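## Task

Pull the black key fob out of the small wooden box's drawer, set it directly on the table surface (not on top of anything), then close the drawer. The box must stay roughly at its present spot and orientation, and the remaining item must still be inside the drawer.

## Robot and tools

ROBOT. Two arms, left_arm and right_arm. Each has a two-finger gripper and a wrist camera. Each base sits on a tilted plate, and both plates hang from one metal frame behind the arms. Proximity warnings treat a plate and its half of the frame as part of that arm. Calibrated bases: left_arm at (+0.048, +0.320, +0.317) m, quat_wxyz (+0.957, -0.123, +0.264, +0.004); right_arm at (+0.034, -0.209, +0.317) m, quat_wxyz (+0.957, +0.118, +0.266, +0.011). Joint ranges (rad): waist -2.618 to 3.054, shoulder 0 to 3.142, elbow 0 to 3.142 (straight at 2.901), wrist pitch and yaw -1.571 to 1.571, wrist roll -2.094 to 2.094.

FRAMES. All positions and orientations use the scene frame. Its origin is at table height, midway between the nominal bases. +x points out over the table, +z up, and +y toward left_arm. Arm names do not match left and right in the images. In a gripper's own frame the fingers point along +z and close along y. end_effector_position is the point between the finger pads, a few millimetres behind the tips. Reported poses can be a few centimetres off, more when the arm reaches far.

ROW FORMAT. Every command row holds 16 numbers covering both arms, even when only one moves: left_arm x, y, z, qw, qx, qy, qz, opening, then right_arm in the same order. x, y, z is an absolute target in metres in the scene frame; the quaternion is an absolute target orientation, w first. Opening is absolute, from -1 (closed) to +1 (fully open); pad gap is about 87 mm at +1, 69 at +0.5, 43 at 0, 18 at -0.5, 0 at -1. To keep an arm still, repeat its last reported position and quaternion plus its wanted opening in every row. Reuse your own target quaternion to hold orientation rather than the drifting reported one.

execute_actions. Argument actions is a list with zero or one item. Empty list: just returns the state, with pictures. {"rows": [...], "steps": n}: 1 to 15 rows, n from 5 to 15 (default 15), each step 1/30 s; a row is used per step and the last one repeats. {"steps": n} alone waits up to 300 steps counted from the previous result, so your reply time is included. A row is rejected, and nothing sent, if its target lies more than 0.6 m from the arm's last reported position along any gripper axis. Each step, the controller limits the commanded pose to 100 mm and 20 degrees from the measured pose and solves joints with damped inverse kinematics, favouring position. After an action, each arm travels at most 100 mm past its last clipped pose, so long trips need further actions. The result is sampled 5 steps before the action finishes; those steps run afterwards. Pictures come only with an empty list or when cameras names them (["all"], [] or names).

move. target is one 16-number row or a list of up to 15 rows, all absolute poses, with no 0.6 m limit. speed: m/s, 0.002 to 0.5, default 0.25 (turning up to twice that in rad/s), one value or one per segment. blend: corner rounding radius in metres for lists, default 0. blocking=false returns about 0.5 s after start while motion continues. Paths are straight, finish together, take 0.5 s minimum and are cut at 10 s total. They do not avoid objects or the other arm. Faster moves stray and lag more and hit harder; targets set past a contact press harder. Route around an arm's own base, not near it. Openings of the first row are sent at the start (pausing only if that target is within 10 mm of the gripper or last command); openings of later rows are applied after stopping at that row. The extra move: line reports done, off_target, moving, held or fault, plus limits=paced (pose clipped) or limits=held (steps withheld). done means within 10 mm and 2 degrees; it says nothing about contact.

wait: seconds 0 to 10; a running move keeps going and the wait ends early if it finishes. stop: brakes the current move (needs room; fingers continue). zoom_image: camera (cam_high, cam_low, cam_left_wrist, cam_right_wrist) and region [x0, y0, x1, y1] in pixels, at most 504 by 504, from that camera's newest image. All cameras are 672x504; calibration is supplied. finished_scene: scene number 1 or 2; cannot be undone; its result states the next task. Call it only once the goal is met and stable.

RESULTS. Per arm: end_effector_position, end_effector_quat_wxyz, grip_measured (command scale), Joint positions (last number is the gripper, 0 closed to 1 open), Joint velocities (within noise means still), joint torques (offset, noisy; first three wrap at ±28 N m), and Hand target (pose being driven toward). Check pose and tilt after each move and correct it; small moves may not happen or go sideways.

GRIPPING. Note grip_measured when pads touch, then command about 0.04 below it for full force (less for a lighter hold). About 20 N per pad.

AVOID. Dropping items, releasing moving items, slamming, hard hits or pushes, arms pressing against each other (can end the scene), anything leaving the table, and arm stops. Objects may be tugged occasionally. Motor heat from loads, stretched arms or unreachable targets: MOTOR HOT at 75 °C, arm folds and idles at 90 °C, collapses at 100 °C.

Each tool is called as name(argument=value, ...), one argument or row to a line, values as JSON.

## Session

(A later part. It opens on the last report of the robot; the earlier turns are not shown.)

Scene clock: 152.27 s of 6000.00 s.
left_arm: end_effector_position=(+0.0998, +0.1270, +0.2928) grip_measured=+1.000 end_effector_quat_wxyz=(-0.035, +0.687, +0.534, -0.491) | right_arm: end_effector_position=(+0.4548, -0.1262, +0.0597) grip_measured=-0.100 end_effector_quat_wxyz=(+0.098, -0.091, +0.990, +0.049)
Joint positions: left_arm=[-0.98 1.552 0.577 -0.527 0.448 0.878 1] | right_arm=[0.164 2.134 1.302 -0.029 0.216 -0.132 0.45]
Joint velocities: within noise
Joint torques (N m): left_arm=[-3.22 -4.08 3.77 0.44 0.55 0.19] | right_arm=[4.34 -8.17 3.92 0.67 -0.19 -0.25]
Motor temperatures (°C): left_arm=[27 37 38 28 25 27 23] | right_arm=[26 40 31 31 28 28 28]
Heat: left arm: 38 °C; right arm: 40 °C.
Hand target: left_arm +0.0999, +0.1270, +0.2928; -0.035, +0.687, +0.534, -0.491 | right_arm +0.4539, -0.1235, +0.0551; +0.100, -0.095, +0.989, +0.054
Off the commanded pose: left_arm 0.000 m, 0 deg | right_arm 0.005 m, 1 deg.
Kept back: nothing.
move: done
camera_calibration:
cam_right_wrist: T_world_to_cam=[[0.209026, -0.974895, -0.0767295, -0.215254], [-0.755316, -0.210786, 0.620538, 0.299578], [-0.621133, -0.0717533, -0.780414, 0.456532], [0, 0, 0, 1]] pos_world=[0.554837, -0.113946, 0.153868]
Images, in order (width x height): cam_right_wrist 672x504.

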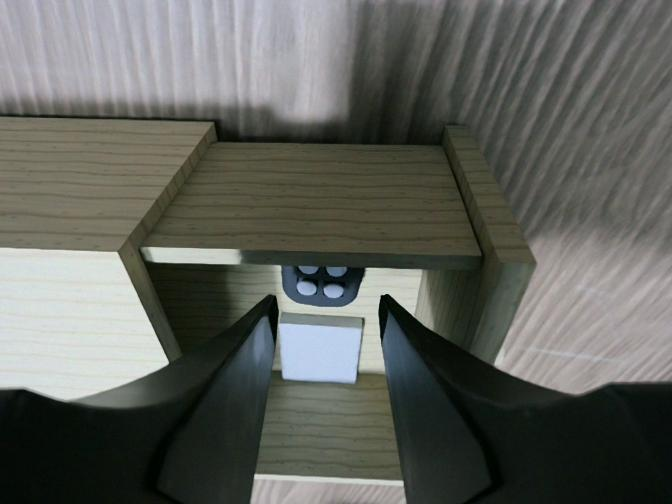

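move(
  target=[0.0998,0.1270,0.2928,-0.035,0.687,0.534,-0.491,1,0.452,-0.1232,0.032,0.0996,-0.095,0.989,0.0536,-0.1],
  speed=0.03,
  cameras=["cam_right_wrist"],
)

Scene clock: 153.97 s of 6000.00 s.
left_arm: end_effector_position=(+0.0998, +0.1270, +0.2928) grip_measured=+1.000 end_effector_quat_wxyz=(-0.035, +0.687, +0.534, -0.491) | right_arm: end_effector_position=(+0.4483, -0.1214, +0.0391) grip_measured=-0.100 end_effector_quat_wxyz=(+0.095, -0.096, +0.989, +0.052)
Joint positions: left_arm=[-0.98 1.552 0.577 -0.527 0.448 0.878 1] | right_arm=[0.159 2.199 1.312 0.019 0.206 -0.144 0.45]
Joint velocities: within noise
Joint torques (N m): left_arm=[-3.22 -4.11 3.79 0.43 0.54 0.18] | right_arm=[3.28 -7.54 5.18 0.66 -0.18 -0.27]
Motor temperatures (°C): left_arm=[27 37 38 28 25 27 23] | right_arm=[26 40 31 31 28 28 28]
Heat: left arm: 38 °C; right arm: 40 °C.
Hand target: left_arm +0.0999, +0.1270, +0.2928; -0.035, +0.687, +0.534, -0.491 | right_arm +0.4517, -0.1234, +0.0322; +0.100, -0.095, +0.989, +0.054
Off the commanded pose: left_arm 0.000 m, 0 deg | right_arm 0.008 m, 1 deg.
Kept back: nothing.
move: done
camera_calibration:
cam_right_wrist: T_world_to_cam=[[0.219359, -0.972168, -0.0822818, -0.214912], [-0.749506, -0.221906, 0.623697, 0.304318], [-0.624597, -0.075143, -0.777323, 0.437734], [0, 0, 0, 1]] pos_world=[0.548638, -0.108508, 0.132775]
Images, in order (width x height): cam_right_wrist 672x504.

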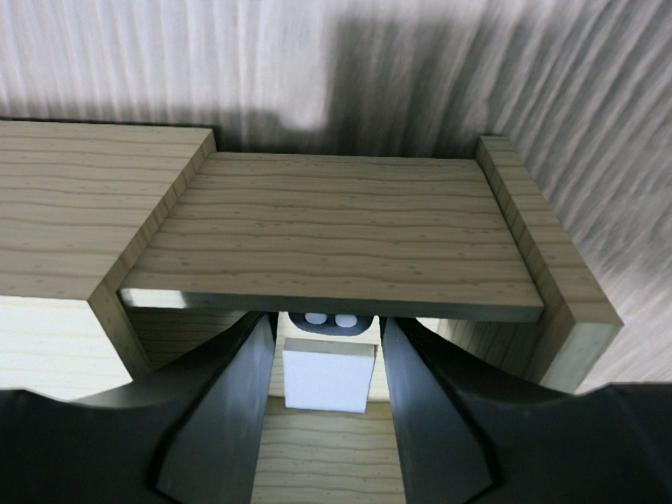

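move(
  target=[0.0998,0.1270,0.2928,-0.035,0.687,0.534,-0.491,1,0.452,-0.1236,0.0275,0.0996,-0.095,0.989,0.0536,-0.1],
  speed=0.03,
  cameras=["cam_right_wrist"],
)

Scene clock: 154.90 s of 6000.00 s.
left_arm: end_effector_position=(+0.0998, +0.1270, +0.2928) grip_measured=+1.000 end_effector_quat_wxyz=(-0.035, +0.687, +0.534, -0.491) | right_arm: end_effector_position=(+0.4481, -0.1219, +0.0346) grip_measured=-0.100 end_effector_quat_wxyz=(+0.095, -0.096, +0.989, +0.051)
Joint positions: left_arm=[-0.98 1.552 0.577 -0.527 0.448 0.878 1] | right_arm=[0.155 2.213 1.32 0.027 0.205 -0.148 0.45]
Joint velocities: within noise
Joint torques (N m): left_arm=[-3.25 -4.08 3.82 0.43 0.53 0.18] | right_arm=[3.41 -7.49 5.22 0.71 -0.21 -0.23]
Motor temperatures (°C): left_arm=[27 37 38 28 25 27 23] | right_arm=[26 40 31 31 28 28 28]
Heat: left arm: 38 °C; right arm: 40 °C.
Hand target: left_arm +0.0999, +0.1270, +0.2928; -0.035, +0.687, +0.534, -0.491 | right_arm +0.4518, -0.1238, +0.0277; +0.100, -0.095, +0.989, +0.053
Off the commanded pose: left_arm 0.000 m, 0 deg | right_arm 0.008 m, 1 deg.
Kept back: nothing.
move: done
camera_calibration:
cam_right_wrist: T_world_to_cam=[[0.22007, -0.972123, -0.0809104, -0.216124], [-0.749072, -0.221541, 0.624348, 0.306736], [-0.624868, -0.0767928, -0.776945, 0.433985], [0, 0, 0, 1]] pos_world=[0.548514, -0.108818, 0.128185]
Images, in order (width x height): cam_right_wrist 672x504.

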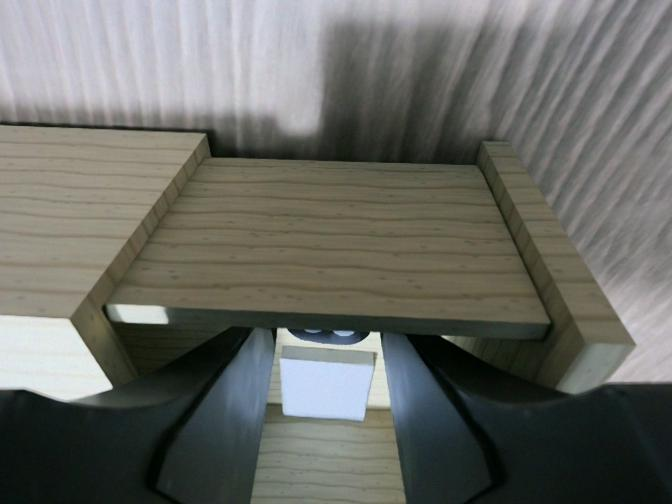

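execute_actions(
  actions=[
    {"rows":[[0.0998,0.1270,0.2928,-0.035,0.687,0.534,-0.491,1,0.452,-0.1236,0.0275,0.0996,-0.095,0.989,0.0536,-0.12],[0.0998,0.1270,0.2928,-0.035,0.687,0.534,-0.491,1,0.452,-0.1236,0.0275,0.0996,-0.095,0.989,0.0536,-0.14],[0.0998,0.1270,0.2928,-0.035,0.687,0.534,-0.491,1,0.452,-0.1236,0.0275,0.0996,-0.095,0.989,0.0536,-0.16],[0.0998,0.1270,0.2928,-0.035,0.687,0.534,-0.491,1,0.452,-0.1236,0.0275,0.0996,-0.095,0.989,0.0536,-0.18],[0.0998,0.1270,0.2928,-0.035,0.687,0.534,-0.491,1,0.452,-0.1236,0.0275,0.0996,-0.095,0.989,0.0536,-0.2],[0.0998,0.1270,0.2928,-0.035,0.687,0.534,-0.491,1,0.452,-0.1236,0.0275,0.0996,-0.095,0.989,0.0536,-0.22],[0.0998,0.1270,0.2928,-0.035,0.687,0.534,-0.491,1,0.452,-0.1236,0.0275,0.0996,-0.095,0.989,0.0536,-0.24],[0.0998,0.1270,0.2928,-0.035,0.687,0.534,-0.491,1,0.452,-0.1236,0.0275,0.0996,-0.095,0.989,0.0536,-0.26]],"steps":15},
  ],
  cameras=["cam_right_wrist"],
)

Scene clock: 155.67 s of 6000.00 s.
left_arm: end_effector_position=(+0.0998, +0.1270, +0.2928) grip_measured=+1.000 end_effector_quat_wxyz=(-0.035, +0.687, +0.534, -0.491) | right_arm: end_effector_position=(+0.4483, -0.1218, +0.0346) grip_measured=-0.168 end_effector_quat_wxyz=(+0.095, -0.096, +0.989, +0.052)
Joint positions: left_arm=[-0.98 1.552 0.577 -0.527 0.448 0.878 1] | right_arm=[0.155 2.213 1.32 0.027 0.204 -0.148 0.416]
Joint velocities: within noise
Joint torques (N m): left_arm=[-3.19 -4.11 3.79 0.45 0.54 0.19] | right_arm=[3.29 -7.53 5.11 0.71 -0.19 -0.23]
Motor temperatures (°C): left_arm=[27 37 38 28 25 27 23] | right_arm=[26 40 31 31 28 28 28]
Heat: left arm: 38 °C; right arm: 40 °C.
Steps of this call (1-13: nothing new was sent; 14-23: this action's first 10). Readings (end_effector_position of left_arm | right_arm):
14: (+0.0998, +0.1270, +0.2928) | (+0.4483, -0.1219, +0.0346)
15: (+0.0998, +0.1270, +0.2928) | (+0.4483, -0.1219, +0.0346)
17: (+0.0998, +0.1270, +0.2928) | (+0.4483, -0.1219, +0.0346)
21: (+0.0998, +0.1270, +0.2928) | (+0.4483, -0.1218, +0.0346)
23: the state above
camera_calibration:
cam_right_wrist: T_world_to_cam=[[0.22012, -0.972054, -0.0815991, -0.216014], [-0.749276, -0.222047, 0.623924, 0.306913], [-0.624606, -0.0761976, -0.777214, 0.434109], [0, 0, 0, 1]] pos_world=[0.548659, -0.10875, 0.128278]
Images, in order (width x height): cam_right_wrist 672x504.

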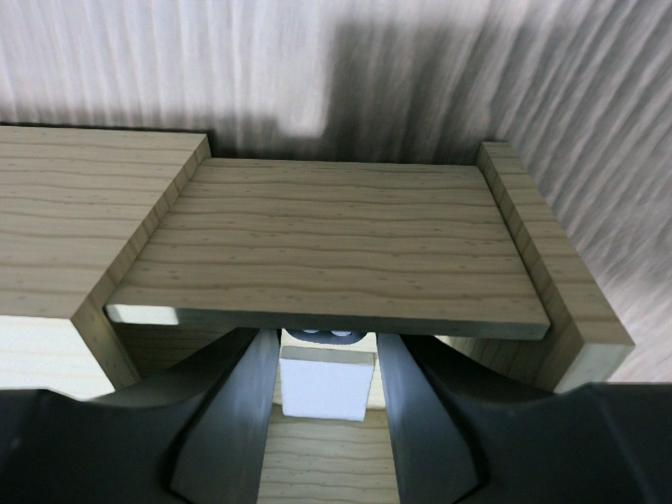

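execute_actions(
  actions=[
    {"steps":10},
  ],
  cameras=["cam_right_wrist"],
)

Scene clock: 156.00 s of 6000.00 s.
left_arm: end_effector_position=(+0.0998, +0.1270, +0.2928) grip_measured=+1.000 end_effector_quat_wxyz=(-0.035, +0.687, +0.534, -0.491) | right_arm: end_effector_position=(+0.4483, -0.1218, +0.0346) grip_measured=-0.168 end_effector_quat_wxyz=(+0.095, -0.096, +0.989, +0.052)
Joint positions: left_arm=[-0.98 1.552 0.577 -0.527 0.448 0.878 1] | right_arm=[0.155 2.213 1.32 0.027 0.204 -0.148 0.416]
Joint velocities: within noise
Joint torques (N m): left_arm=[-3.25 -4.11 3.82 0.43 0.54 0.18] | right_arm=[3.22 -7.41 5.24 0.69 -0.19 -0.23]
Motor temperatures (°C): left_arm=[27 37 38 28 25 27 23] | right_arm=[26 40 31 31 28 28 28]
Heat: left arm: 38 °C; right arm: 40 °C.
Hand target: left_arm +0.0999, +0.1270, +0.2928; -0.035, +0.687, +0.534, -0.491 | right_arm +0.4518, -0.1237, +0.0277; +0.100, -0.095, +0.989, +0.054
Off the commanded pose: left_arm 0.000 m, 0 deg | right_arm 0.008 m, 1 deg.
Steps of this call (1-5: your previous action's last 5; 6-10: nothing new was sent). Readings (end_effector_position of left_arm | right_arm):
1: (+0.0998, +0.1270, +0.2928) | (+0.4483, -0.1218, +0.0346)
2: (+0.0998, +0.1270, +0.2928) | (+0.4483, -0.1218, +0.0346)
4: (+0.0998, +0.1270, +0.2928) | (+0.4483, -0.1218, +0.0346)
8: (+0.0998, +0.1270, +0.2928) | (+0.4483, -0.1218, +0.0346)
10: the state above
camera_calibration:
cam_right_wrist: T_world_to_cam=[[0.22012, -0.972054, -0.0815991, -0.216014], [-0.749276, -0.222047, 0.623924, 0.306913], [-0.624606, -0.0761976, -0.777214, 0.434109], [0, 0, 0, 1]] pos_world=[0.548659, -0.10875, 0.128278]
Images, in order (width x height): cam_right_wrist 672x504.

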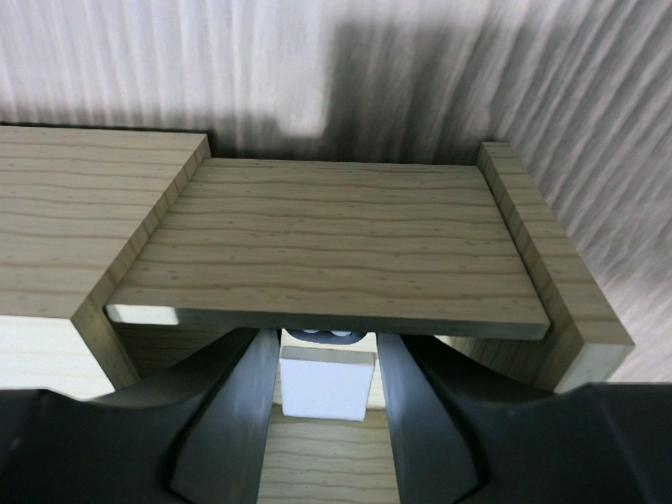

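move(
  target=[
    [0.0998,0.1270,0.2928,-0.035,0.687,0.534,-0.491,1,0.460,-0.1232,0.09,0.0996,-0.095,0.989,0.0536,-0.22],
    [0.0998,0.1270,0.2928,-0.035,0.687,0.534,-0.491,1,0.455,-0.125,0.175,0.0996,-0.095,0.989,0.0536,-0.22],
  ],
  speed=0.07,
  blend=0.02,
)

Scene clock: 158.90 s of 6000.00 s.
left_arm: end_effector_position=(+0.0998, +0.1270, +0.2928) grip_measured=+1.000 end_effector_quat_wxyz=(-0.035, +0.687, +0.534, -0.491) | right_arm: end_effector_position=(+0.4497, -0.1250, +0.1593) grip_measured=-0.168 end_effector_quat_wxyz=(+0.086, -0.099, +0.990, +0.054)
Joint positions: left_arm=[-0.98 1.552 0.577 -0.527 0.448 0.878 1] | right_arm=[0.248 1.845 1.249 -0.308 0.258 -0.074 0.416]
Joint velocities: within noise
Joint torques (N m): left_arm=[-3.25 -4.08 3.86 0.43 0.55 0.2] | right_arm=[5.46 -12.15 4.49 0.42 0.05 -0.1]
Motor temperatures (°C): left_arm=[27 37 38 28 25 27 23] | right_arm=[26 41 31 31 28 28 28]
Heat: left arm: 38 °C; right arm: 41 °C.
Hand target: left_arm +0.0999, +0.1270, +0.2928; -0.035, +0.687, +0.534, -0.491 | right_arm +0.4550, -0.1250, +0.1744; +0.100, -0.095, +0.989, +0.054
Off the commanded pose: left_arm 0.000 m, 0 deg | right_arm 0.017 m, 2 deg.
Kept back: nothing.
move: off_target (right_arm)
camera_calibration:
cam_right_wrist: T_world_to_cam=[[0.225784, -0.97023, -0.087613, -0.210591], [-0.735519, -0.228751, 0.637719, 0.22028], [-0.638775, -0.0795458, -0.765271, 0.535661], [0, 0, 0, 1]] pos_world=[0.551735, -0.111322, 0.250999]

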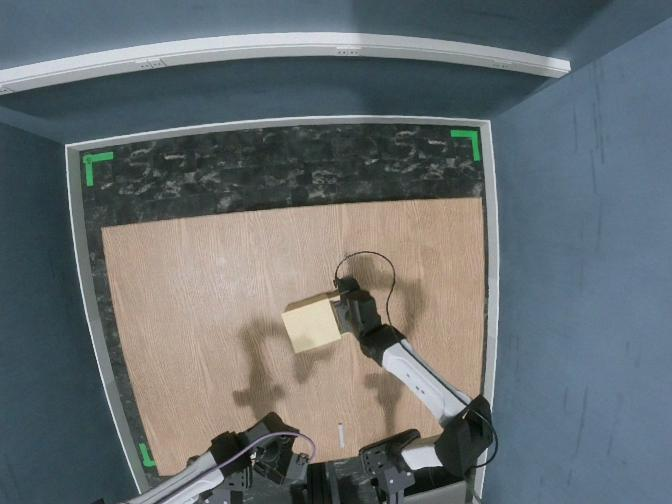

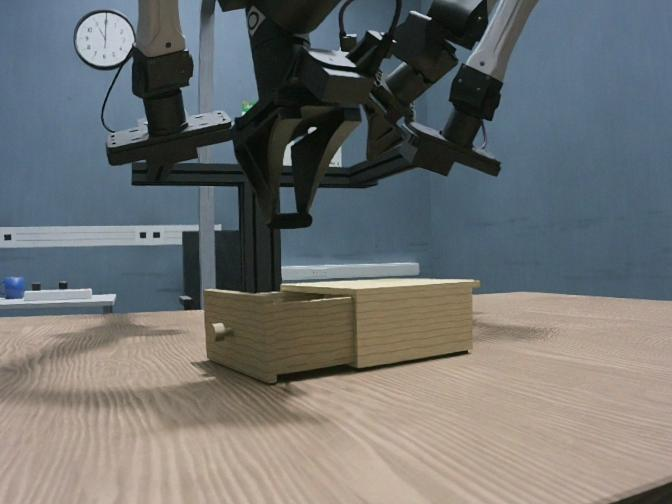

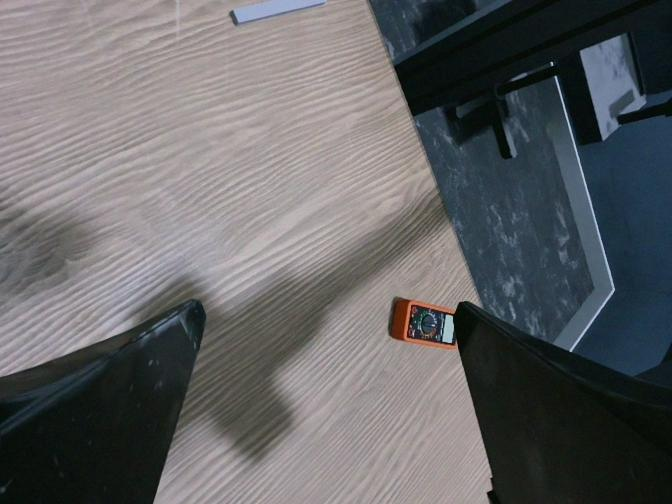

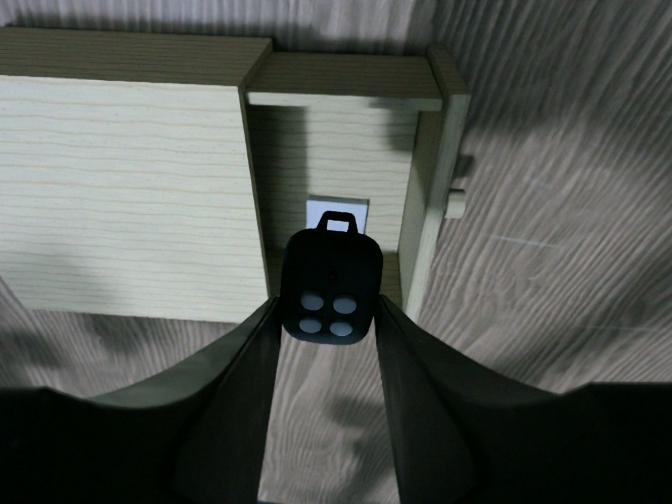

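move(
  target=[
    [0.0998,0.1270,0.2928,-0.035,0.687,0.534,-0.491,1,0.43,-0.22,0.19,0.0996,-0.095,0.989,0.0536,-0.22],
    [0.0998,0.1270,0.2928,-0.035,0.687,0.534,-0.491,1,0.37,-0.33,0.13,0.0996,-0.095,0.989,0.0536,-0.22],
    [0.0998,0.1270,0.2928,-0.035,0.687,0.534,-0.491,1,0.37,-0.33,0.06,0.0996,-0.095,0.989,0.0536,-0.22],
  ],
  speed=[0.15,0.15,0.1],
  blend=0.03,
)

Scene clock: 162.40 s of 6000.00 s.
left_arm: end_effector_position=(+0.0998, +0.1270, +0.2928) grip_measured=+1.000 end_effector_quat_wxyz=(-0.035, +0.687, +0.534, -0.491) | right_arm: end_effector_position=(+0.3668, -0.3263, +0.0646) grip_measured=-0.168 end_effector_quat_wxyz=(+0.093, -0.094, +0.990, +0.054)
Joint positions: left_arm=[-0.98 1.552 0.577 -0.527 0.448 0.878 1] | right_arm=[-0.386 1.898 0.952 0.085 -0.155 -0.552 0.416]
Joint velocities: within noise
Joint torques (N m): left_arm=[-3.19 -4.05 3.77 0.43 0.54 0.18] | right_arm=[-0.62 -6.61 3.96 0.54 -0.26 -0.28]
Motor temperatures (°C): left_arm=[27 37 38 28 25 27 23] | right_arm=[26 41 31 31 28 28 28]
Heat: left arm: 38 °C; right arm: 41 °C.
Hand target: left_arm +0.0999, +0.1270, +0.2928; -0.035, +0.687, +0.534, -0.491 | right_arm +0.3700, -0.3301, +0.0602; +0.100, -0.095, +0.989, +0.053
Off the commanded pose: left_arm 0.000 m, 0 deg | right_arm 0.007 m, 1 deg.
Kept back: nothing.
move: done
camera_calibration:
cam_right_wrist: T_world_to_cam=[[0.215855, -0.972619, -0.0861381, -0.392731], [-0.747572, -0.221368, 0.626204, 0.181232], [-0.628126, -0.0707746, -0.774886, 0.393847], [0, 0, 0, 1]] pos_world=[0.467642, -0.313984, 0.157869]

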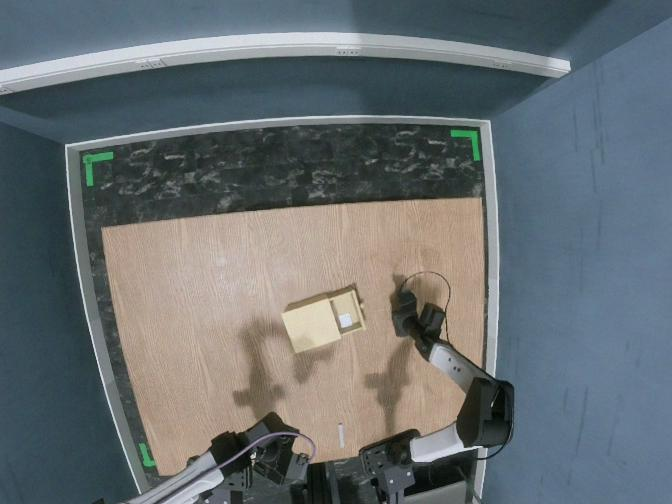

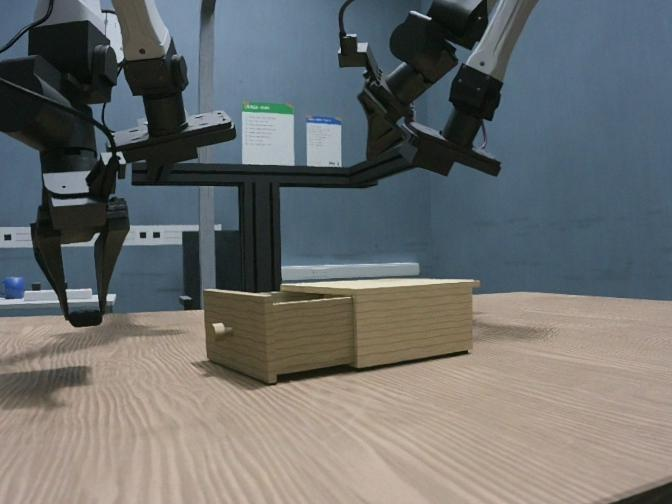

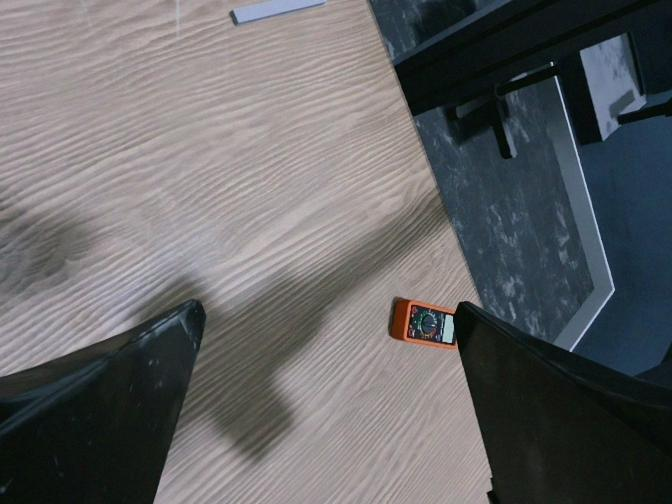

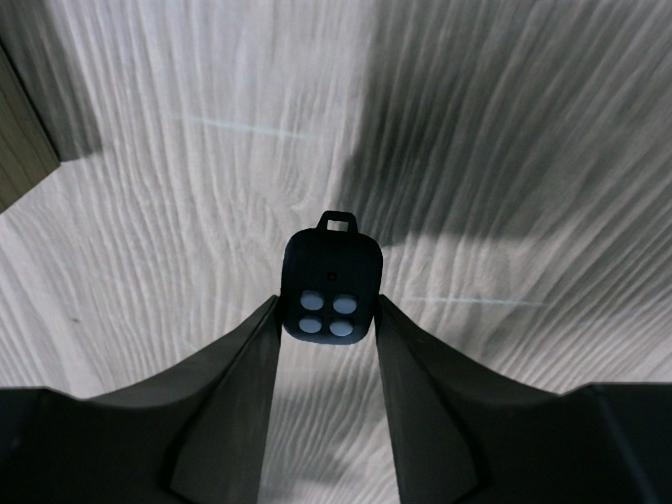

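move(
  target=[0.0998,0.1270,0.2928,-0.035,0.687,0.534,-0.491,1,0.37,-0.33,0.022,0.0996,-0.095,0.989,0.0536,-0.22],
  speed=0.04,
  cameras=["cam_low","cam_right_wrist"],
)

zoom_image(
  camera="cam_low",
  region=[20, 240, 160, 400],
)

Scene clock: 163.87 s of 6000.00 s.
left_arm: end_effector_position=(+0.0998, +0.1270, +0.2928) grip_measured=+1.000 end_effector_quat_wxyz=(-0.035, +0.687, +0.534, -0.491) | right_arm: end_effector_position=(+0.3665, -0.3267, +0.0269) grip_measured=-0.168 end_effector_quat_wxyz=(+0.092, -0.093, +0.990, +0.054)
Joint positions: left_arm=[-0.98 1.552 0.577 -0.527 0.448 0.878 1] | right_arm=[-0.39 2.046 1.016 0.167 -0.156 -0.553 0.416]
Joint velocities: within noise
Joint torques (N m): left_arm=[-3.22 -4.1 3.79 0.44 0.55 0.2] | right_arm=[-0.32 -6.86 3.52 0.54 -0.27 -0.25]
Motor temperatures (°C): left_arm=[27 37 38 28 25 27 23] | right_arm=[26 41 31 31 28 28 28]
Heat: left arm: 38 °C; right arm: 41 °C.
Hand target: left_arm +0.0999, +0.1270, +0.2928; -0.035, +0.687, +0.534, -0.491 | right_arm +0.3698, -0.3300, +0.0222; +0.099, -0.095, +0.989, +0.054
Off the commanded pose: left_arm 0.000 m, 0 deg | right_arm 0.007 m, 1 deg.
Kept back: nothing.
move: done
camera_calibration:
cam_right_wrist: T_world_to_cam=[[0.214473, -0.972854, -0.0869258, -0.395846], [-0.745949, -0.220599, 0.628408, 0.204119], [-0.630525, -0.0699344, -0.773012, 0.365502], [0, 0, 0, 1]] pos_world=[0.467619, -0.314511, 0.119858]
Images, in order (width x height): cam_low 672x504, cam_right_wrist 672x504.

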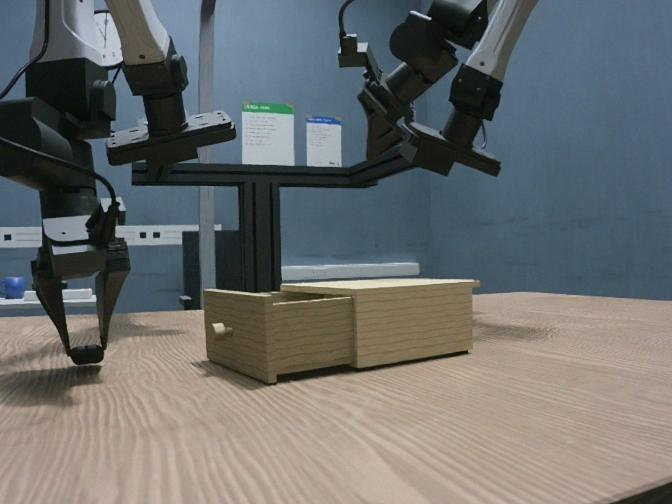

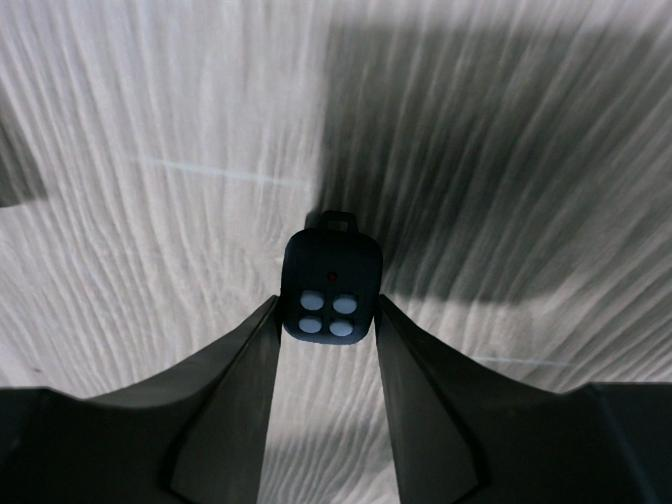

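Scaled by 3.150 from the camera's 672x504 image, which has a finer 960x720 frame.

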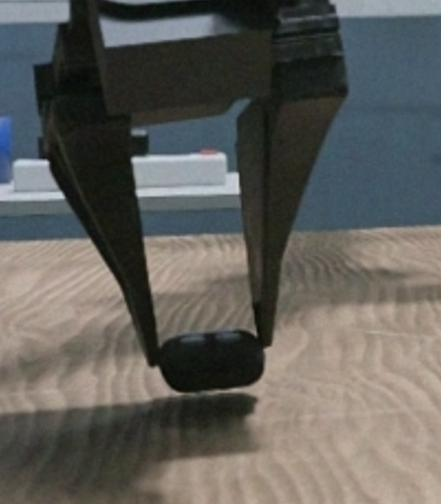

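move(
  target=[0.0998,0.1270,0.2928,-0.035,0.687,0.534,-0.491,1,0.37,-0.33,0.015,0.0996,-0.095,0.989,0.0536,-0.22],
  speed=0.03,
  cameras=["cam_low"],
)

zoom_image(
  camera="cam_low",
  region=[20, 240, 160, 400],
)

Scene clock: 164.80 s of 6000.00 s.
left_arm: end_effector_position=(+0.0998, +0.1270, +0.2928) grip_measured=+1.000 end_effector_quat_wxyz=(-0.035, +0.687, +0.534, -0.491) | right_arm: end_effector_position=(+0.3679, -0.3269, +0.0201) grip_measured=-0.168 end_effector_quat_wxyz=(+0.094, -0.093, +0.990, +0.053)
Joint positions: left_arm=[-0.98 1.552 0.577 -0.527 0.448 0.878 1] | right_arm=[-0.39 2.073 1.031 0.181 -0.157 -0.553 0.416]
Joint velocities: within noise
Joint torques (N m): left_arm=[-3.21 -4.1 3.82 0.43 0.53 0.19] | right_arm=[-0.5 -6.76 3.21 0.58 -0.28 -0.26]
Motor temperatures (°C): left_arm=[27 37 38 28 25 27 23] | right_arm=[26 41 31 31 28 28 28]
Heat: left arm: 38 °C; right arm: 41 °C.
Hand target: left_arm +0.0999, +0.1270, +0.2928; -0.035, +0.687, +0.534, -0.491 | right_arm +0.3699, -0.3300, +0.0151; +0.100, -0.095, +0.989, +0.054
Off the commanded pose: left_arm 0.000 m, 0 deg | right_arm 0.006 m, 1 deg.
Kept back: nothing.
move: done
Images, in order (width x height): cam_low 672x504.

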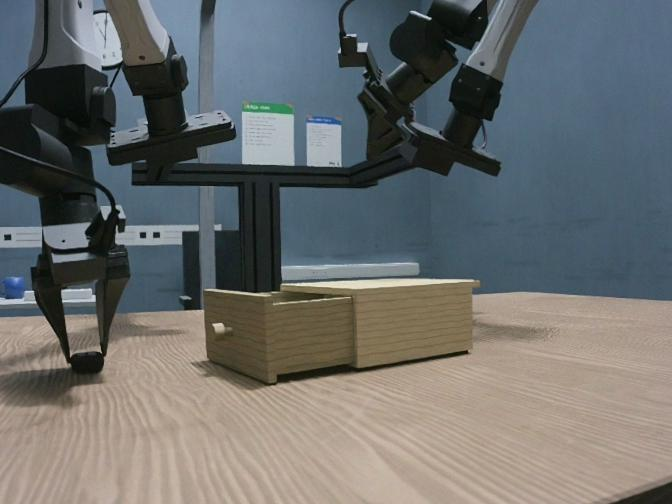

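Scaled by 3.150 from the camera's 672x504 image, which has a finer 960x720 frame.

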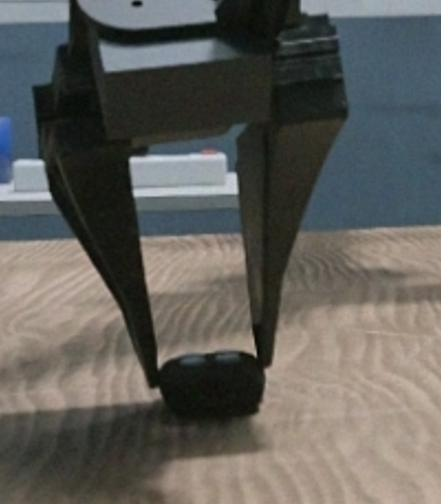

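move(
  target=[0.0998,0.1270,0.2928,-0.035,0.687,0.534,-0.491,1,0.37,-0.33,0.010,0.0996,-0.095,0.989,0.0536,-0.22],
  speed=0.03,
  cameras=["cam_low","cam_right_wrist"],
)

zoom_image(
  camera="cam_low",
  region=[20, 240, 160, 400],
)

Scene clock: 165.73 s of 6000.00 s.
left_arm: end_effector_position=(+0.0998, +0.1270, +0.2928) grip_measured=+1.000 end_effector_quat_wxyz=(-0.035, +0.687, +0.534, -0.491) | right_arm: end_effector_position=(+0.3686, -0.3272, +0.0188) grip_measured=-0.168 end_effector_quat_wxyz=(+0.095, -0.094, +0.990, +0.053)
Joint positions: left_arm=[-0.98 1.552 0.577 -0.527 0.448 0.878 1] | right_arm=[-0.39 2.078 1.034 0.186 -0.157 -0.554 0.416]
Joint velocities: within noise
Joint torques (N m): left_arm=[-3.21 -4.1 3.79 0.43 0.54 0.18] | right_arm=[-0.51 -5.86 3.78 0.61 -0.28 -0.24]
Motor temperatures (°C): left_arm=[27 37 38 28 25 27 23] | right_arm=[26 41 31 31 28 28 28]
Heat: left arm: 38 °C; right arm: 41 °C.
Hand target: left_arm +0.0999, +0.1270, +0.2928; -0.035, +0.687, +0.534, -0.491 | right_arm +0.3696, -0.3299, +0.0103; +0.099, -0.095, +0.989, +0.054
Off the commanded pose: left_arm 0.000 m, 0 deg | right_arm 0.009 m, 1 deg.
Kept back: nothing.
move: done
camera_calibration:
cam_right_wrist: T_world_to_cam=[[0.215282, -0.972907, -0.0843002, -0.397841], [-0.749415, -0.21994, 0.624502, 0.212228], [-0.626123, -0.0712681, -0.77646, 0.358527], [0, 0, 0, 1]] pos_world=[0.469177, -0.314834, 0.112307]
Images, in order (width x height): cam_low 672x504, cam_right_wrist 672x504.

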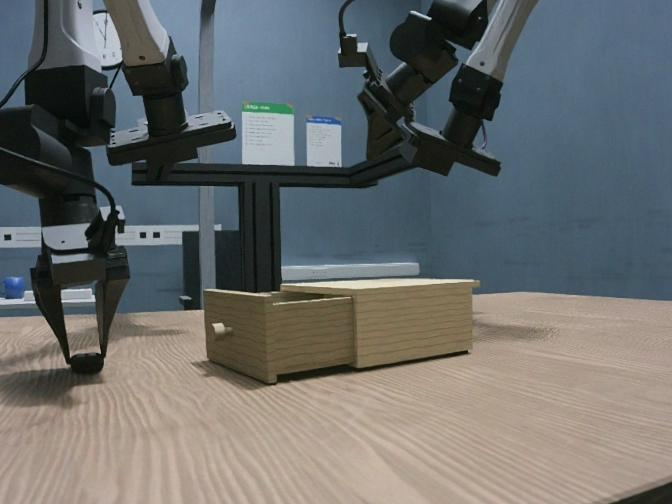

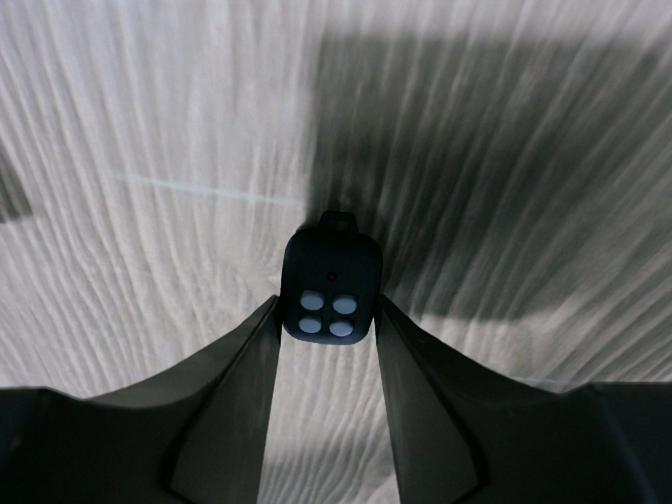

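Scaled by 3.150 from the camera's 672x504 image, which has a finer 960x720 frame.

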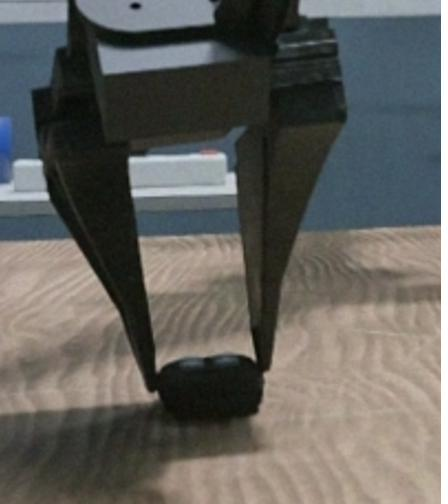

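execute_actions(
  actions=[
    {"rows":[[0.0998,0.1270,0.2928,-0.035,0.687,0.534,-0.491,1,0.37,-0.33,0.010,0.0996,-0.095,0.989,0.0536,-0.20],[0.0998,0.1270,0.2928,-0.035,0.687,0.534,-0.491,1,0.37,-0.33,0.010,0.0996,-0.095,0.989,0.0536,-0.19],[0.0998,0.1270,0.2928,-0.035,0.687,0.534,-0.491,1,0.37,-0.33,0.011,0.0996,-0.095,0.989,0.0536,-0.18],[0.0998,0.1270,0.2928,-0.035,0.687,0.534,-0.491,1,0.37,-0.33,0.011,0.0996,-0.095,0.989,0.0536,-0.17],[0.0998,0.1270,0.2928,-0.035,0.687,0.534,-0.491,1,0.37,-0.33,0.012,0.0996,-0.095,0.989,0.0536,-0.16],[0.0998,0.1270,0.2928,-0.035,0.687,0.534,-0.491,1,0.37,-0.33,0.012,0.0996,-0.095,0.989,0.0536,-0.15],[0.0998,0.1270,0.2928,-0.035,0.687,0.534,-0.491,1,0.37,-0.33,0.012,0.0996,-0.095,0.989,0.0536,-0.14],[0.0998,0.1270,0.2928,-0.035,0.687,0.534,-0.491,1,0.37,-0.33,0.012,0.0996,-0.095,0.989,0.0536,-0.13],[0.0998,0.1270,0.2928,-0.035,0.687,0.534,-0.491,1,0.37,-0.33,0.012,0.0996,-0.095,0.989,0.0536,-0.11],[0.0998,0.1270,0.2928,-0.035,0.687,0.534,-0.491,1,0.37,-0.33,0.012,0.0996,-0.095,0.989,0.0536,-0.09],[0.0998,0.1270,0.2928,-0.035,0.687,0.534,-0.491,1,0.37,-0.33,0.012,0.0996,-0.095,0.989,0.0536,-0.07],[0.0998,0.1270,0.2928,-0.035,0.687,0.534,-0.491,1,0.37,-0.33,0.012,0.0996,-0.095,0.989,0.0536,-0.05]],"steps":15},
  ],
  cameras=["cam_right_wrist"],
)

move(
  target=[0.0998,0.1270,0.2928,-0.035,0.687,0.534,-0.491,1,0.37,-0.33,0.13,0.0996,-0.095,0.989,0.0536,0.05],
  speed=0.1,
)

Scene clock: 176.70 s of 6000.00 s.
left_arm: end_effector_position=(+0.0998, +0.1270, +0.2928) grip_measured=+1.000 end_effector_quat_wxyz=(-0.035, +0.687, +0.534, -0.491) | right_arm: end_effector_position=(+0.3681, -0.3269, +0.0181) grip_measured=-0.099 end_effector_quat_wxyz=(+0.094, -0.093, +0.990, +0.053)
Joint positions: left_arm=[-0.98 1.552 0.577 -0.527 0.448 0.878 1] | right_arm=[-0.39 2.081 1.034 0.188 -0.157 -0.554 0.45]
Joint velocities: left_arm=[within noise] | right_arm=[0.007 0.046 -0.002 -0.066 0.066 0.007 0.18]
Joint torques (N m): left_arm=[-3.22 -4.05 3.84 0.43 0.54 0.18] | right_arm=[-0.46 -6.93 3.52 0.57 -0.28 -0.26]
Motor temperatures (°C): left_arm=[27 37 38 28 25 27 23] | right_arm=[26 40 30 30 28 28 29]
Heat: left arm: 38 °C; right arm: 40 °C.
Steps of this call (1-319: nothing new was sent; 320-329: this action's first 10). Readings (end_effector_position of left_arm | right_arm):
320: (+0.0998, +0.1270, +0.2928) | (+0.3686, -0.3272, +0.0188)
321: (+0.0998, +0.1270, +0.2928) | (+0.3686, -0.3272, +0.0188)
323: (+0.0998, +0.1270, +0.2928) | (+0.3686, -0.3272, +0.0188)
327: (+0.0998, +0.1270, +0.2928) | (+0.3687, -0.3271, +0.0187)
329: the state above
camera_calibration:
cam_right_wrist: T_world_to_cam=[[0.215296, -0.972839, -0.0850366, -0.397506], [-0.749045, -0.220382, 0.624791, 0.212112], [-0.626562, -0.0708185, -0.776148, 0.357983], [0, 0, 0, 1]] pos_world=[0.468761, -0.314612, 0.111519]
Images, in order (width x height): cam_right_wrist 672x504.

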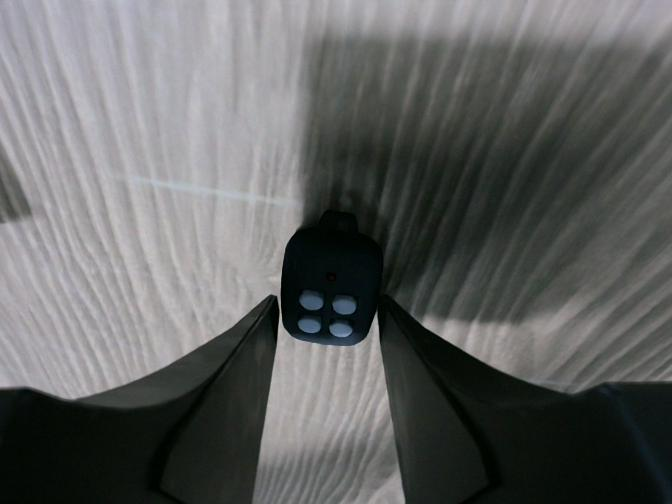

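Scene clock: 178.77 s of 6000.00 s.
left_arm: end_effector_position=(+0.0998, +0.1270, +0.2928) grip_measured=+1.000 end_effector_quat_wxyz=(-0.035, +0.687, +0.534, -0.491) | right_arm: end_effector_position=(+0.3664, -0.3287, +0.1201) grip_measured=+0.050 end_effector_quat_wxyz=(+0.090, -0.093, +0.990, +0.055)
Joint positions: left_arm=[-0.98 1.552 0.577 -0.527 0.448 0.878 1] | right_arm=[-0.39 1.687 0.914 -0.096 -0.157 -0.554 0.525]
Joint velocities: within noise
Joint torques (N m): left_arm=[-3.23 -4.05 3.81 0.42 0.54 0.19] | right_arm=[0.16 -10.62 3.02 0.31 -0.21 -0.22]
Motor temperatures (°C): left_arm=[27 37 38 28 25 27 23] | right_arm=[26 40 30 30 28 28 28]
Heat: left arm: 38 °C; right arm: 40 °C.
Hand target: left_arm +0.0999, +0.1270, +0.2928; -0.035, +0.687, +0.534, -0.491 | right_arm +0.3700, -0.3300, +0.1296; +0.100, -0.095, +0.989, +0.053
Off your previous action's commanded pose at its last step (step 5 of this call): left_arm 0.000 m, 0 deg | right_arm 0.007 m, 1 deg.
Off the commanded pose: left_arm 0.000 m, 0 deg | right_arm 0.011 m, 1 deg.
Kept back: nothing.
move: off_target (right_arm)
camera_calibration:
cam_right_wrist: T_world_to_cam=[[0.214704, -0.972473, -0.0905421, -0.389191], [-0.743199, -0.222822, 0.630877, 0.142946], [-0.633686, -0.0681608, -0.770582, 0.438788], [0, 0, 0, 1]] pos_world=[0.467852, -0.316718, 0.212703]

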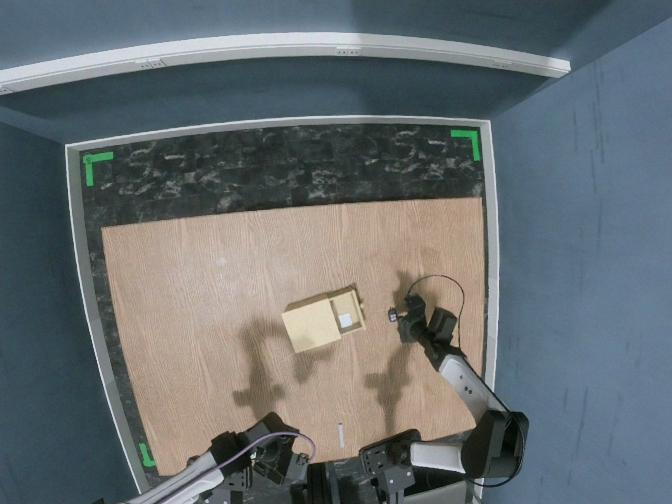

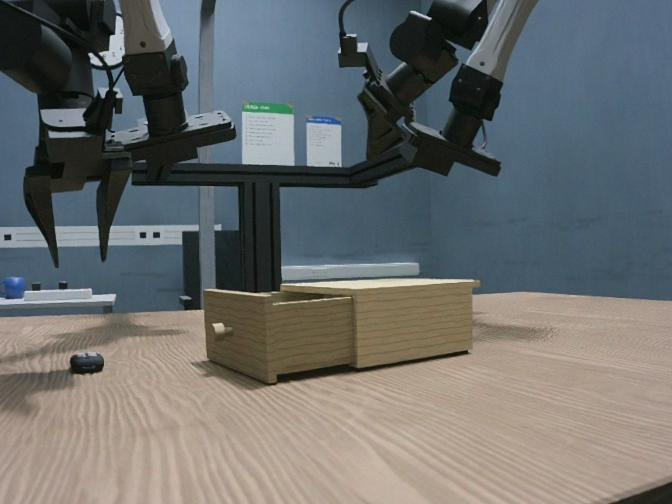

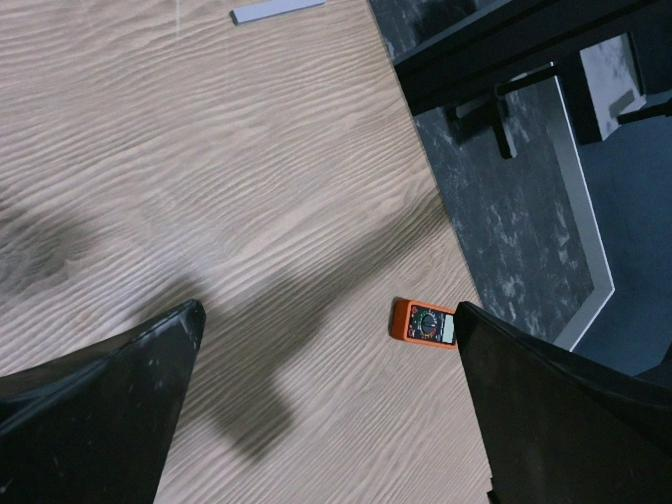

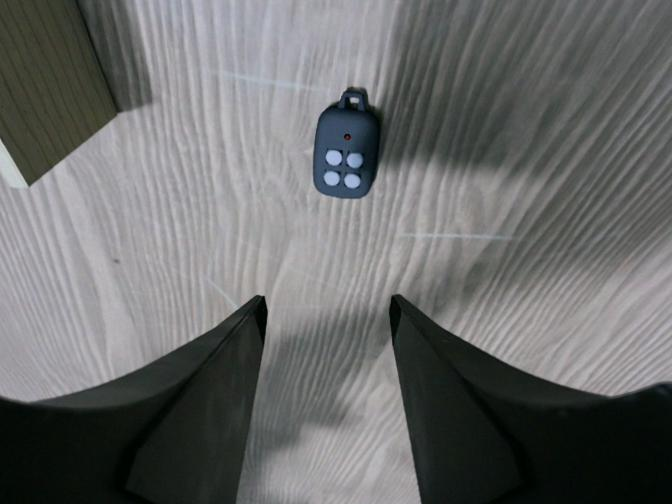

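zoom_image(
  camera="cam_high",
  region=[260, 250, 440, 385],
)

Scaled by 2.800 from the camera's 672x504 image, which has a finer 960x720 frame.

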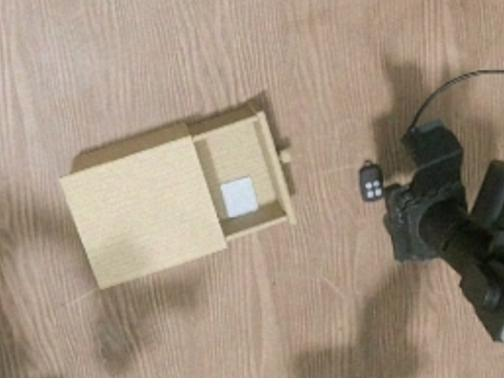

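move(
  target=[
    [0.0998,0.1270,0.2928,-0.035,0.687,0.534,-0.491,1,0.40,-0.29,0.20,-0.0675,0.6303,0.7714,0.0552,1],
    [0.0998,0.1270,0.2928,-0.035,0.687,0.534,-0.491,1,0.448,-0.225,0.10,-0.0675,0.6303,0.7714,0.0552,1],
  ],
  speed=0.25,
  blend=0.02,
)

Scene clock: 185.40 s of 6000.00 s.
left_arm: end_effector_position=(+0.0998, +0.1270, +0.2928) grip_measured=+1.000 end_effector_quat_wxyz=(-0.035, +0.687, +0.534, -0.491) | right_arm: end_effector_position=(+0.4427, -0.2239, +0.1054) grip_measured=+1.000 end_effector_quat_wxyz=(-0.075, +0.627, +0.773, +0.058)
Joint positions: left_arm=[-0.98 1.552 0.577 -0.527 0.448 0.878 1] | right_arm=[-0.2 1.959 1.332 -0.446 -0.044 1.151 1]
Joint velocities: within noise
Joint torques (N m): left_arm=[-3.21 -4.07 3.78 0.44 0.54 0.2] | right_arm=[1.92 -7.92 5.9 0.11 0.06 -0.04]
Motor temperatures (°C): left_arm=[27 37 38 28 25 27 23] | right_arm=[26 40 30 30 28 28 28]
Heat: left arm: 38 °C; right arm: 40 °C.
Hand target: left_arm +0.0999, +0.1270, +0.2928; -0.035, +0.687, +0.534, -0.491 | right_arm +0.4479, -0.2251, +0.1002; -0.067, +0.630, +0.771, +0.055
Off the commanded pose: left_arm 0.000 m, 0 deg | right_arm 0.008 m, 1 deg.
Kept back: nothing.
move: done
camera_calibration:
cam_right_wrist: T_world_to_cam=[[-0.973943, -0.226787, -0.00169191, 0.378822], [-0.110751, 0.469087, 0.87618, 0.0814137], [-0.197913, 0.853537, -0.481981, 0.466031], [0, 0, 0, 1]] pos_world=[0.470201, -0.350053, 0.153926]

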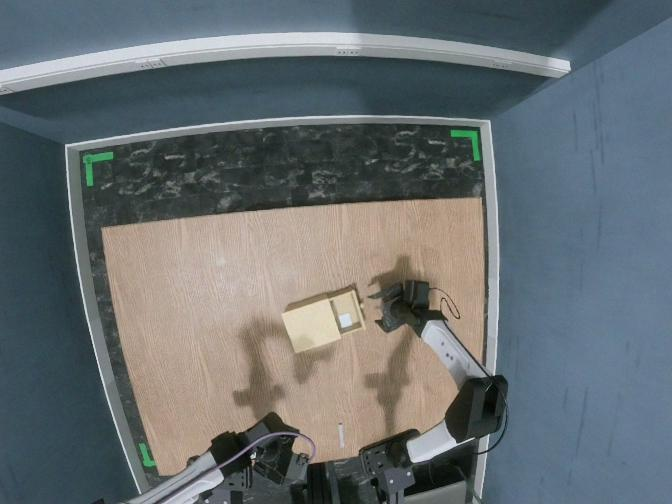

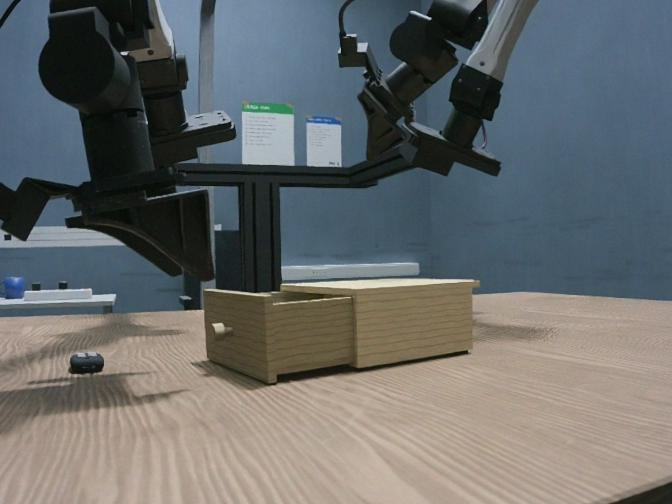

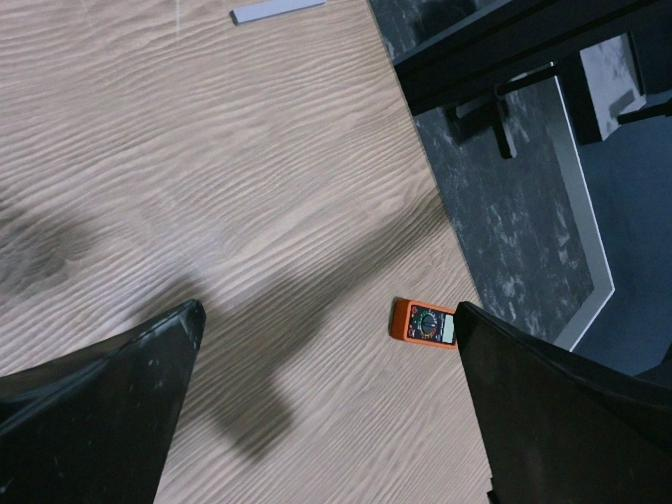

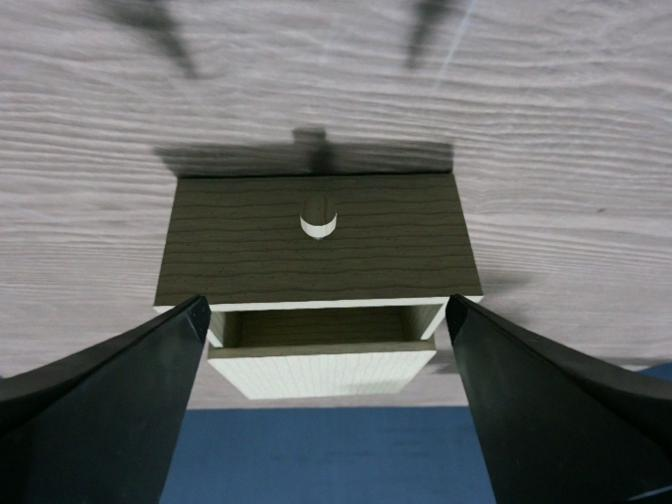

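move(
  target=[0.0998,0.1270,0.2928,-0.035,0.687,0.534,-0.491,1,0.449,-0.225,0.036,-0.0675,0.6303,0.7714,0.0552,1],
  speed=0.12,
  cameras=["cam_low","cam_right_wrist"],
)

Scene clock: 186.73 s of 6000.00 s.
left_arm: end_effector_position=(+0.0998, +0.1270, +0.2928) grip_measured=+1.000 end_effector_quat_wxyz=(-0.035, +0.687, +0.534, -0.491) | right_arm: end_effector_position=(+0.4466, -0.2204, +0.0426) grip_measured=+1.000 end_effector_quat_wxyz=(-0.073, +0.630, +0.771, +0.056)
Joint positions: left_arm=[-0.98 1.552 0.577 -0.527 0.448 0.878 1] | right_arm=[-0.207 2.166 1.428 -0.334 -0.043 1.152 1]
Joint velocities: within noise
Joint torques (N m): left_arm=[-3.22 -4.07 3.82 0.42 0.55 0.18] | right_arm=[1.05 -8.1 5.12 0.13 0.02 -0.25]
Motor temperatures (°C): left_arm=[27 37 38 28 25 27 23] | right_arm=[26 40 30 30 28 28 28]
Heat: left arm: 38 °C; right arm: 40 °C.
Hand target: left_arm +0.0999, +0.1270, +0.2928; -0.035, +0.687, +0.534, -0.491 | right_arm +0.4488, -0.2250, +0.0362; -0.067, +0.630, +0.771, +0.055
Off the commanded pose: left_arm 0.000 m, 0 deg | right_arm 0.008 m, 1 deg.
Kept back: nothing.
move: done
camera_calibration:
cam_right_wrist: T_world_to_cam=[[-0.975561, -0.219729, 0.000018008, 0.385492], [-0.10684, 0.474422, 0.87379, 0.134721], [-0.192006, 0.852433, -0.486304, 0.430856], [0, 0, 0, 1]] pos_world=[0.473191, -0.346487, 0.0918019]
Images, in order (width x height): cam_low 672x504, cam_right_wrist 672x504.

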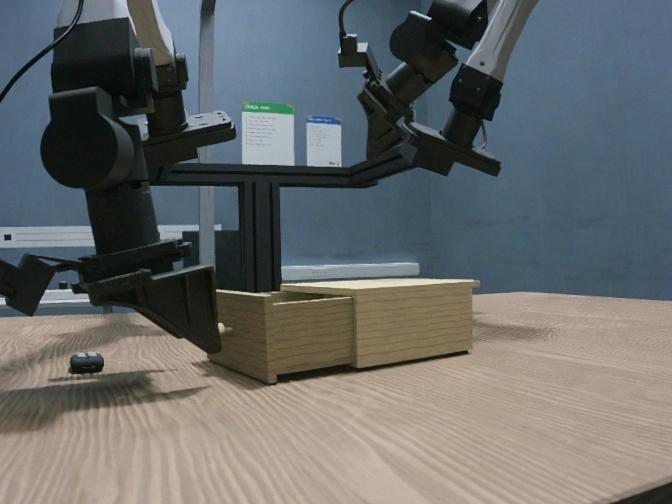

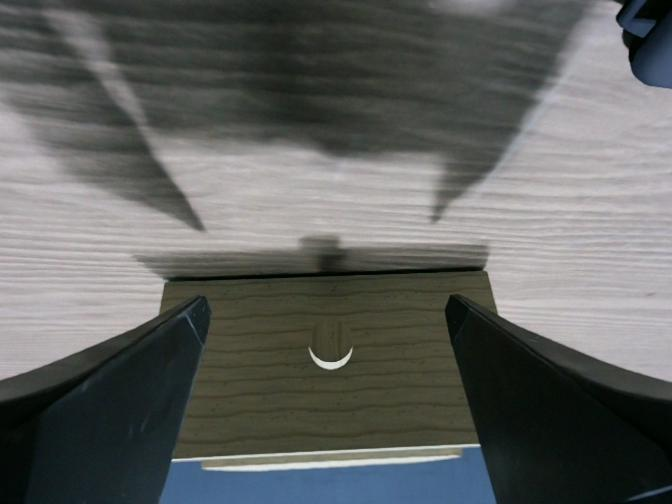

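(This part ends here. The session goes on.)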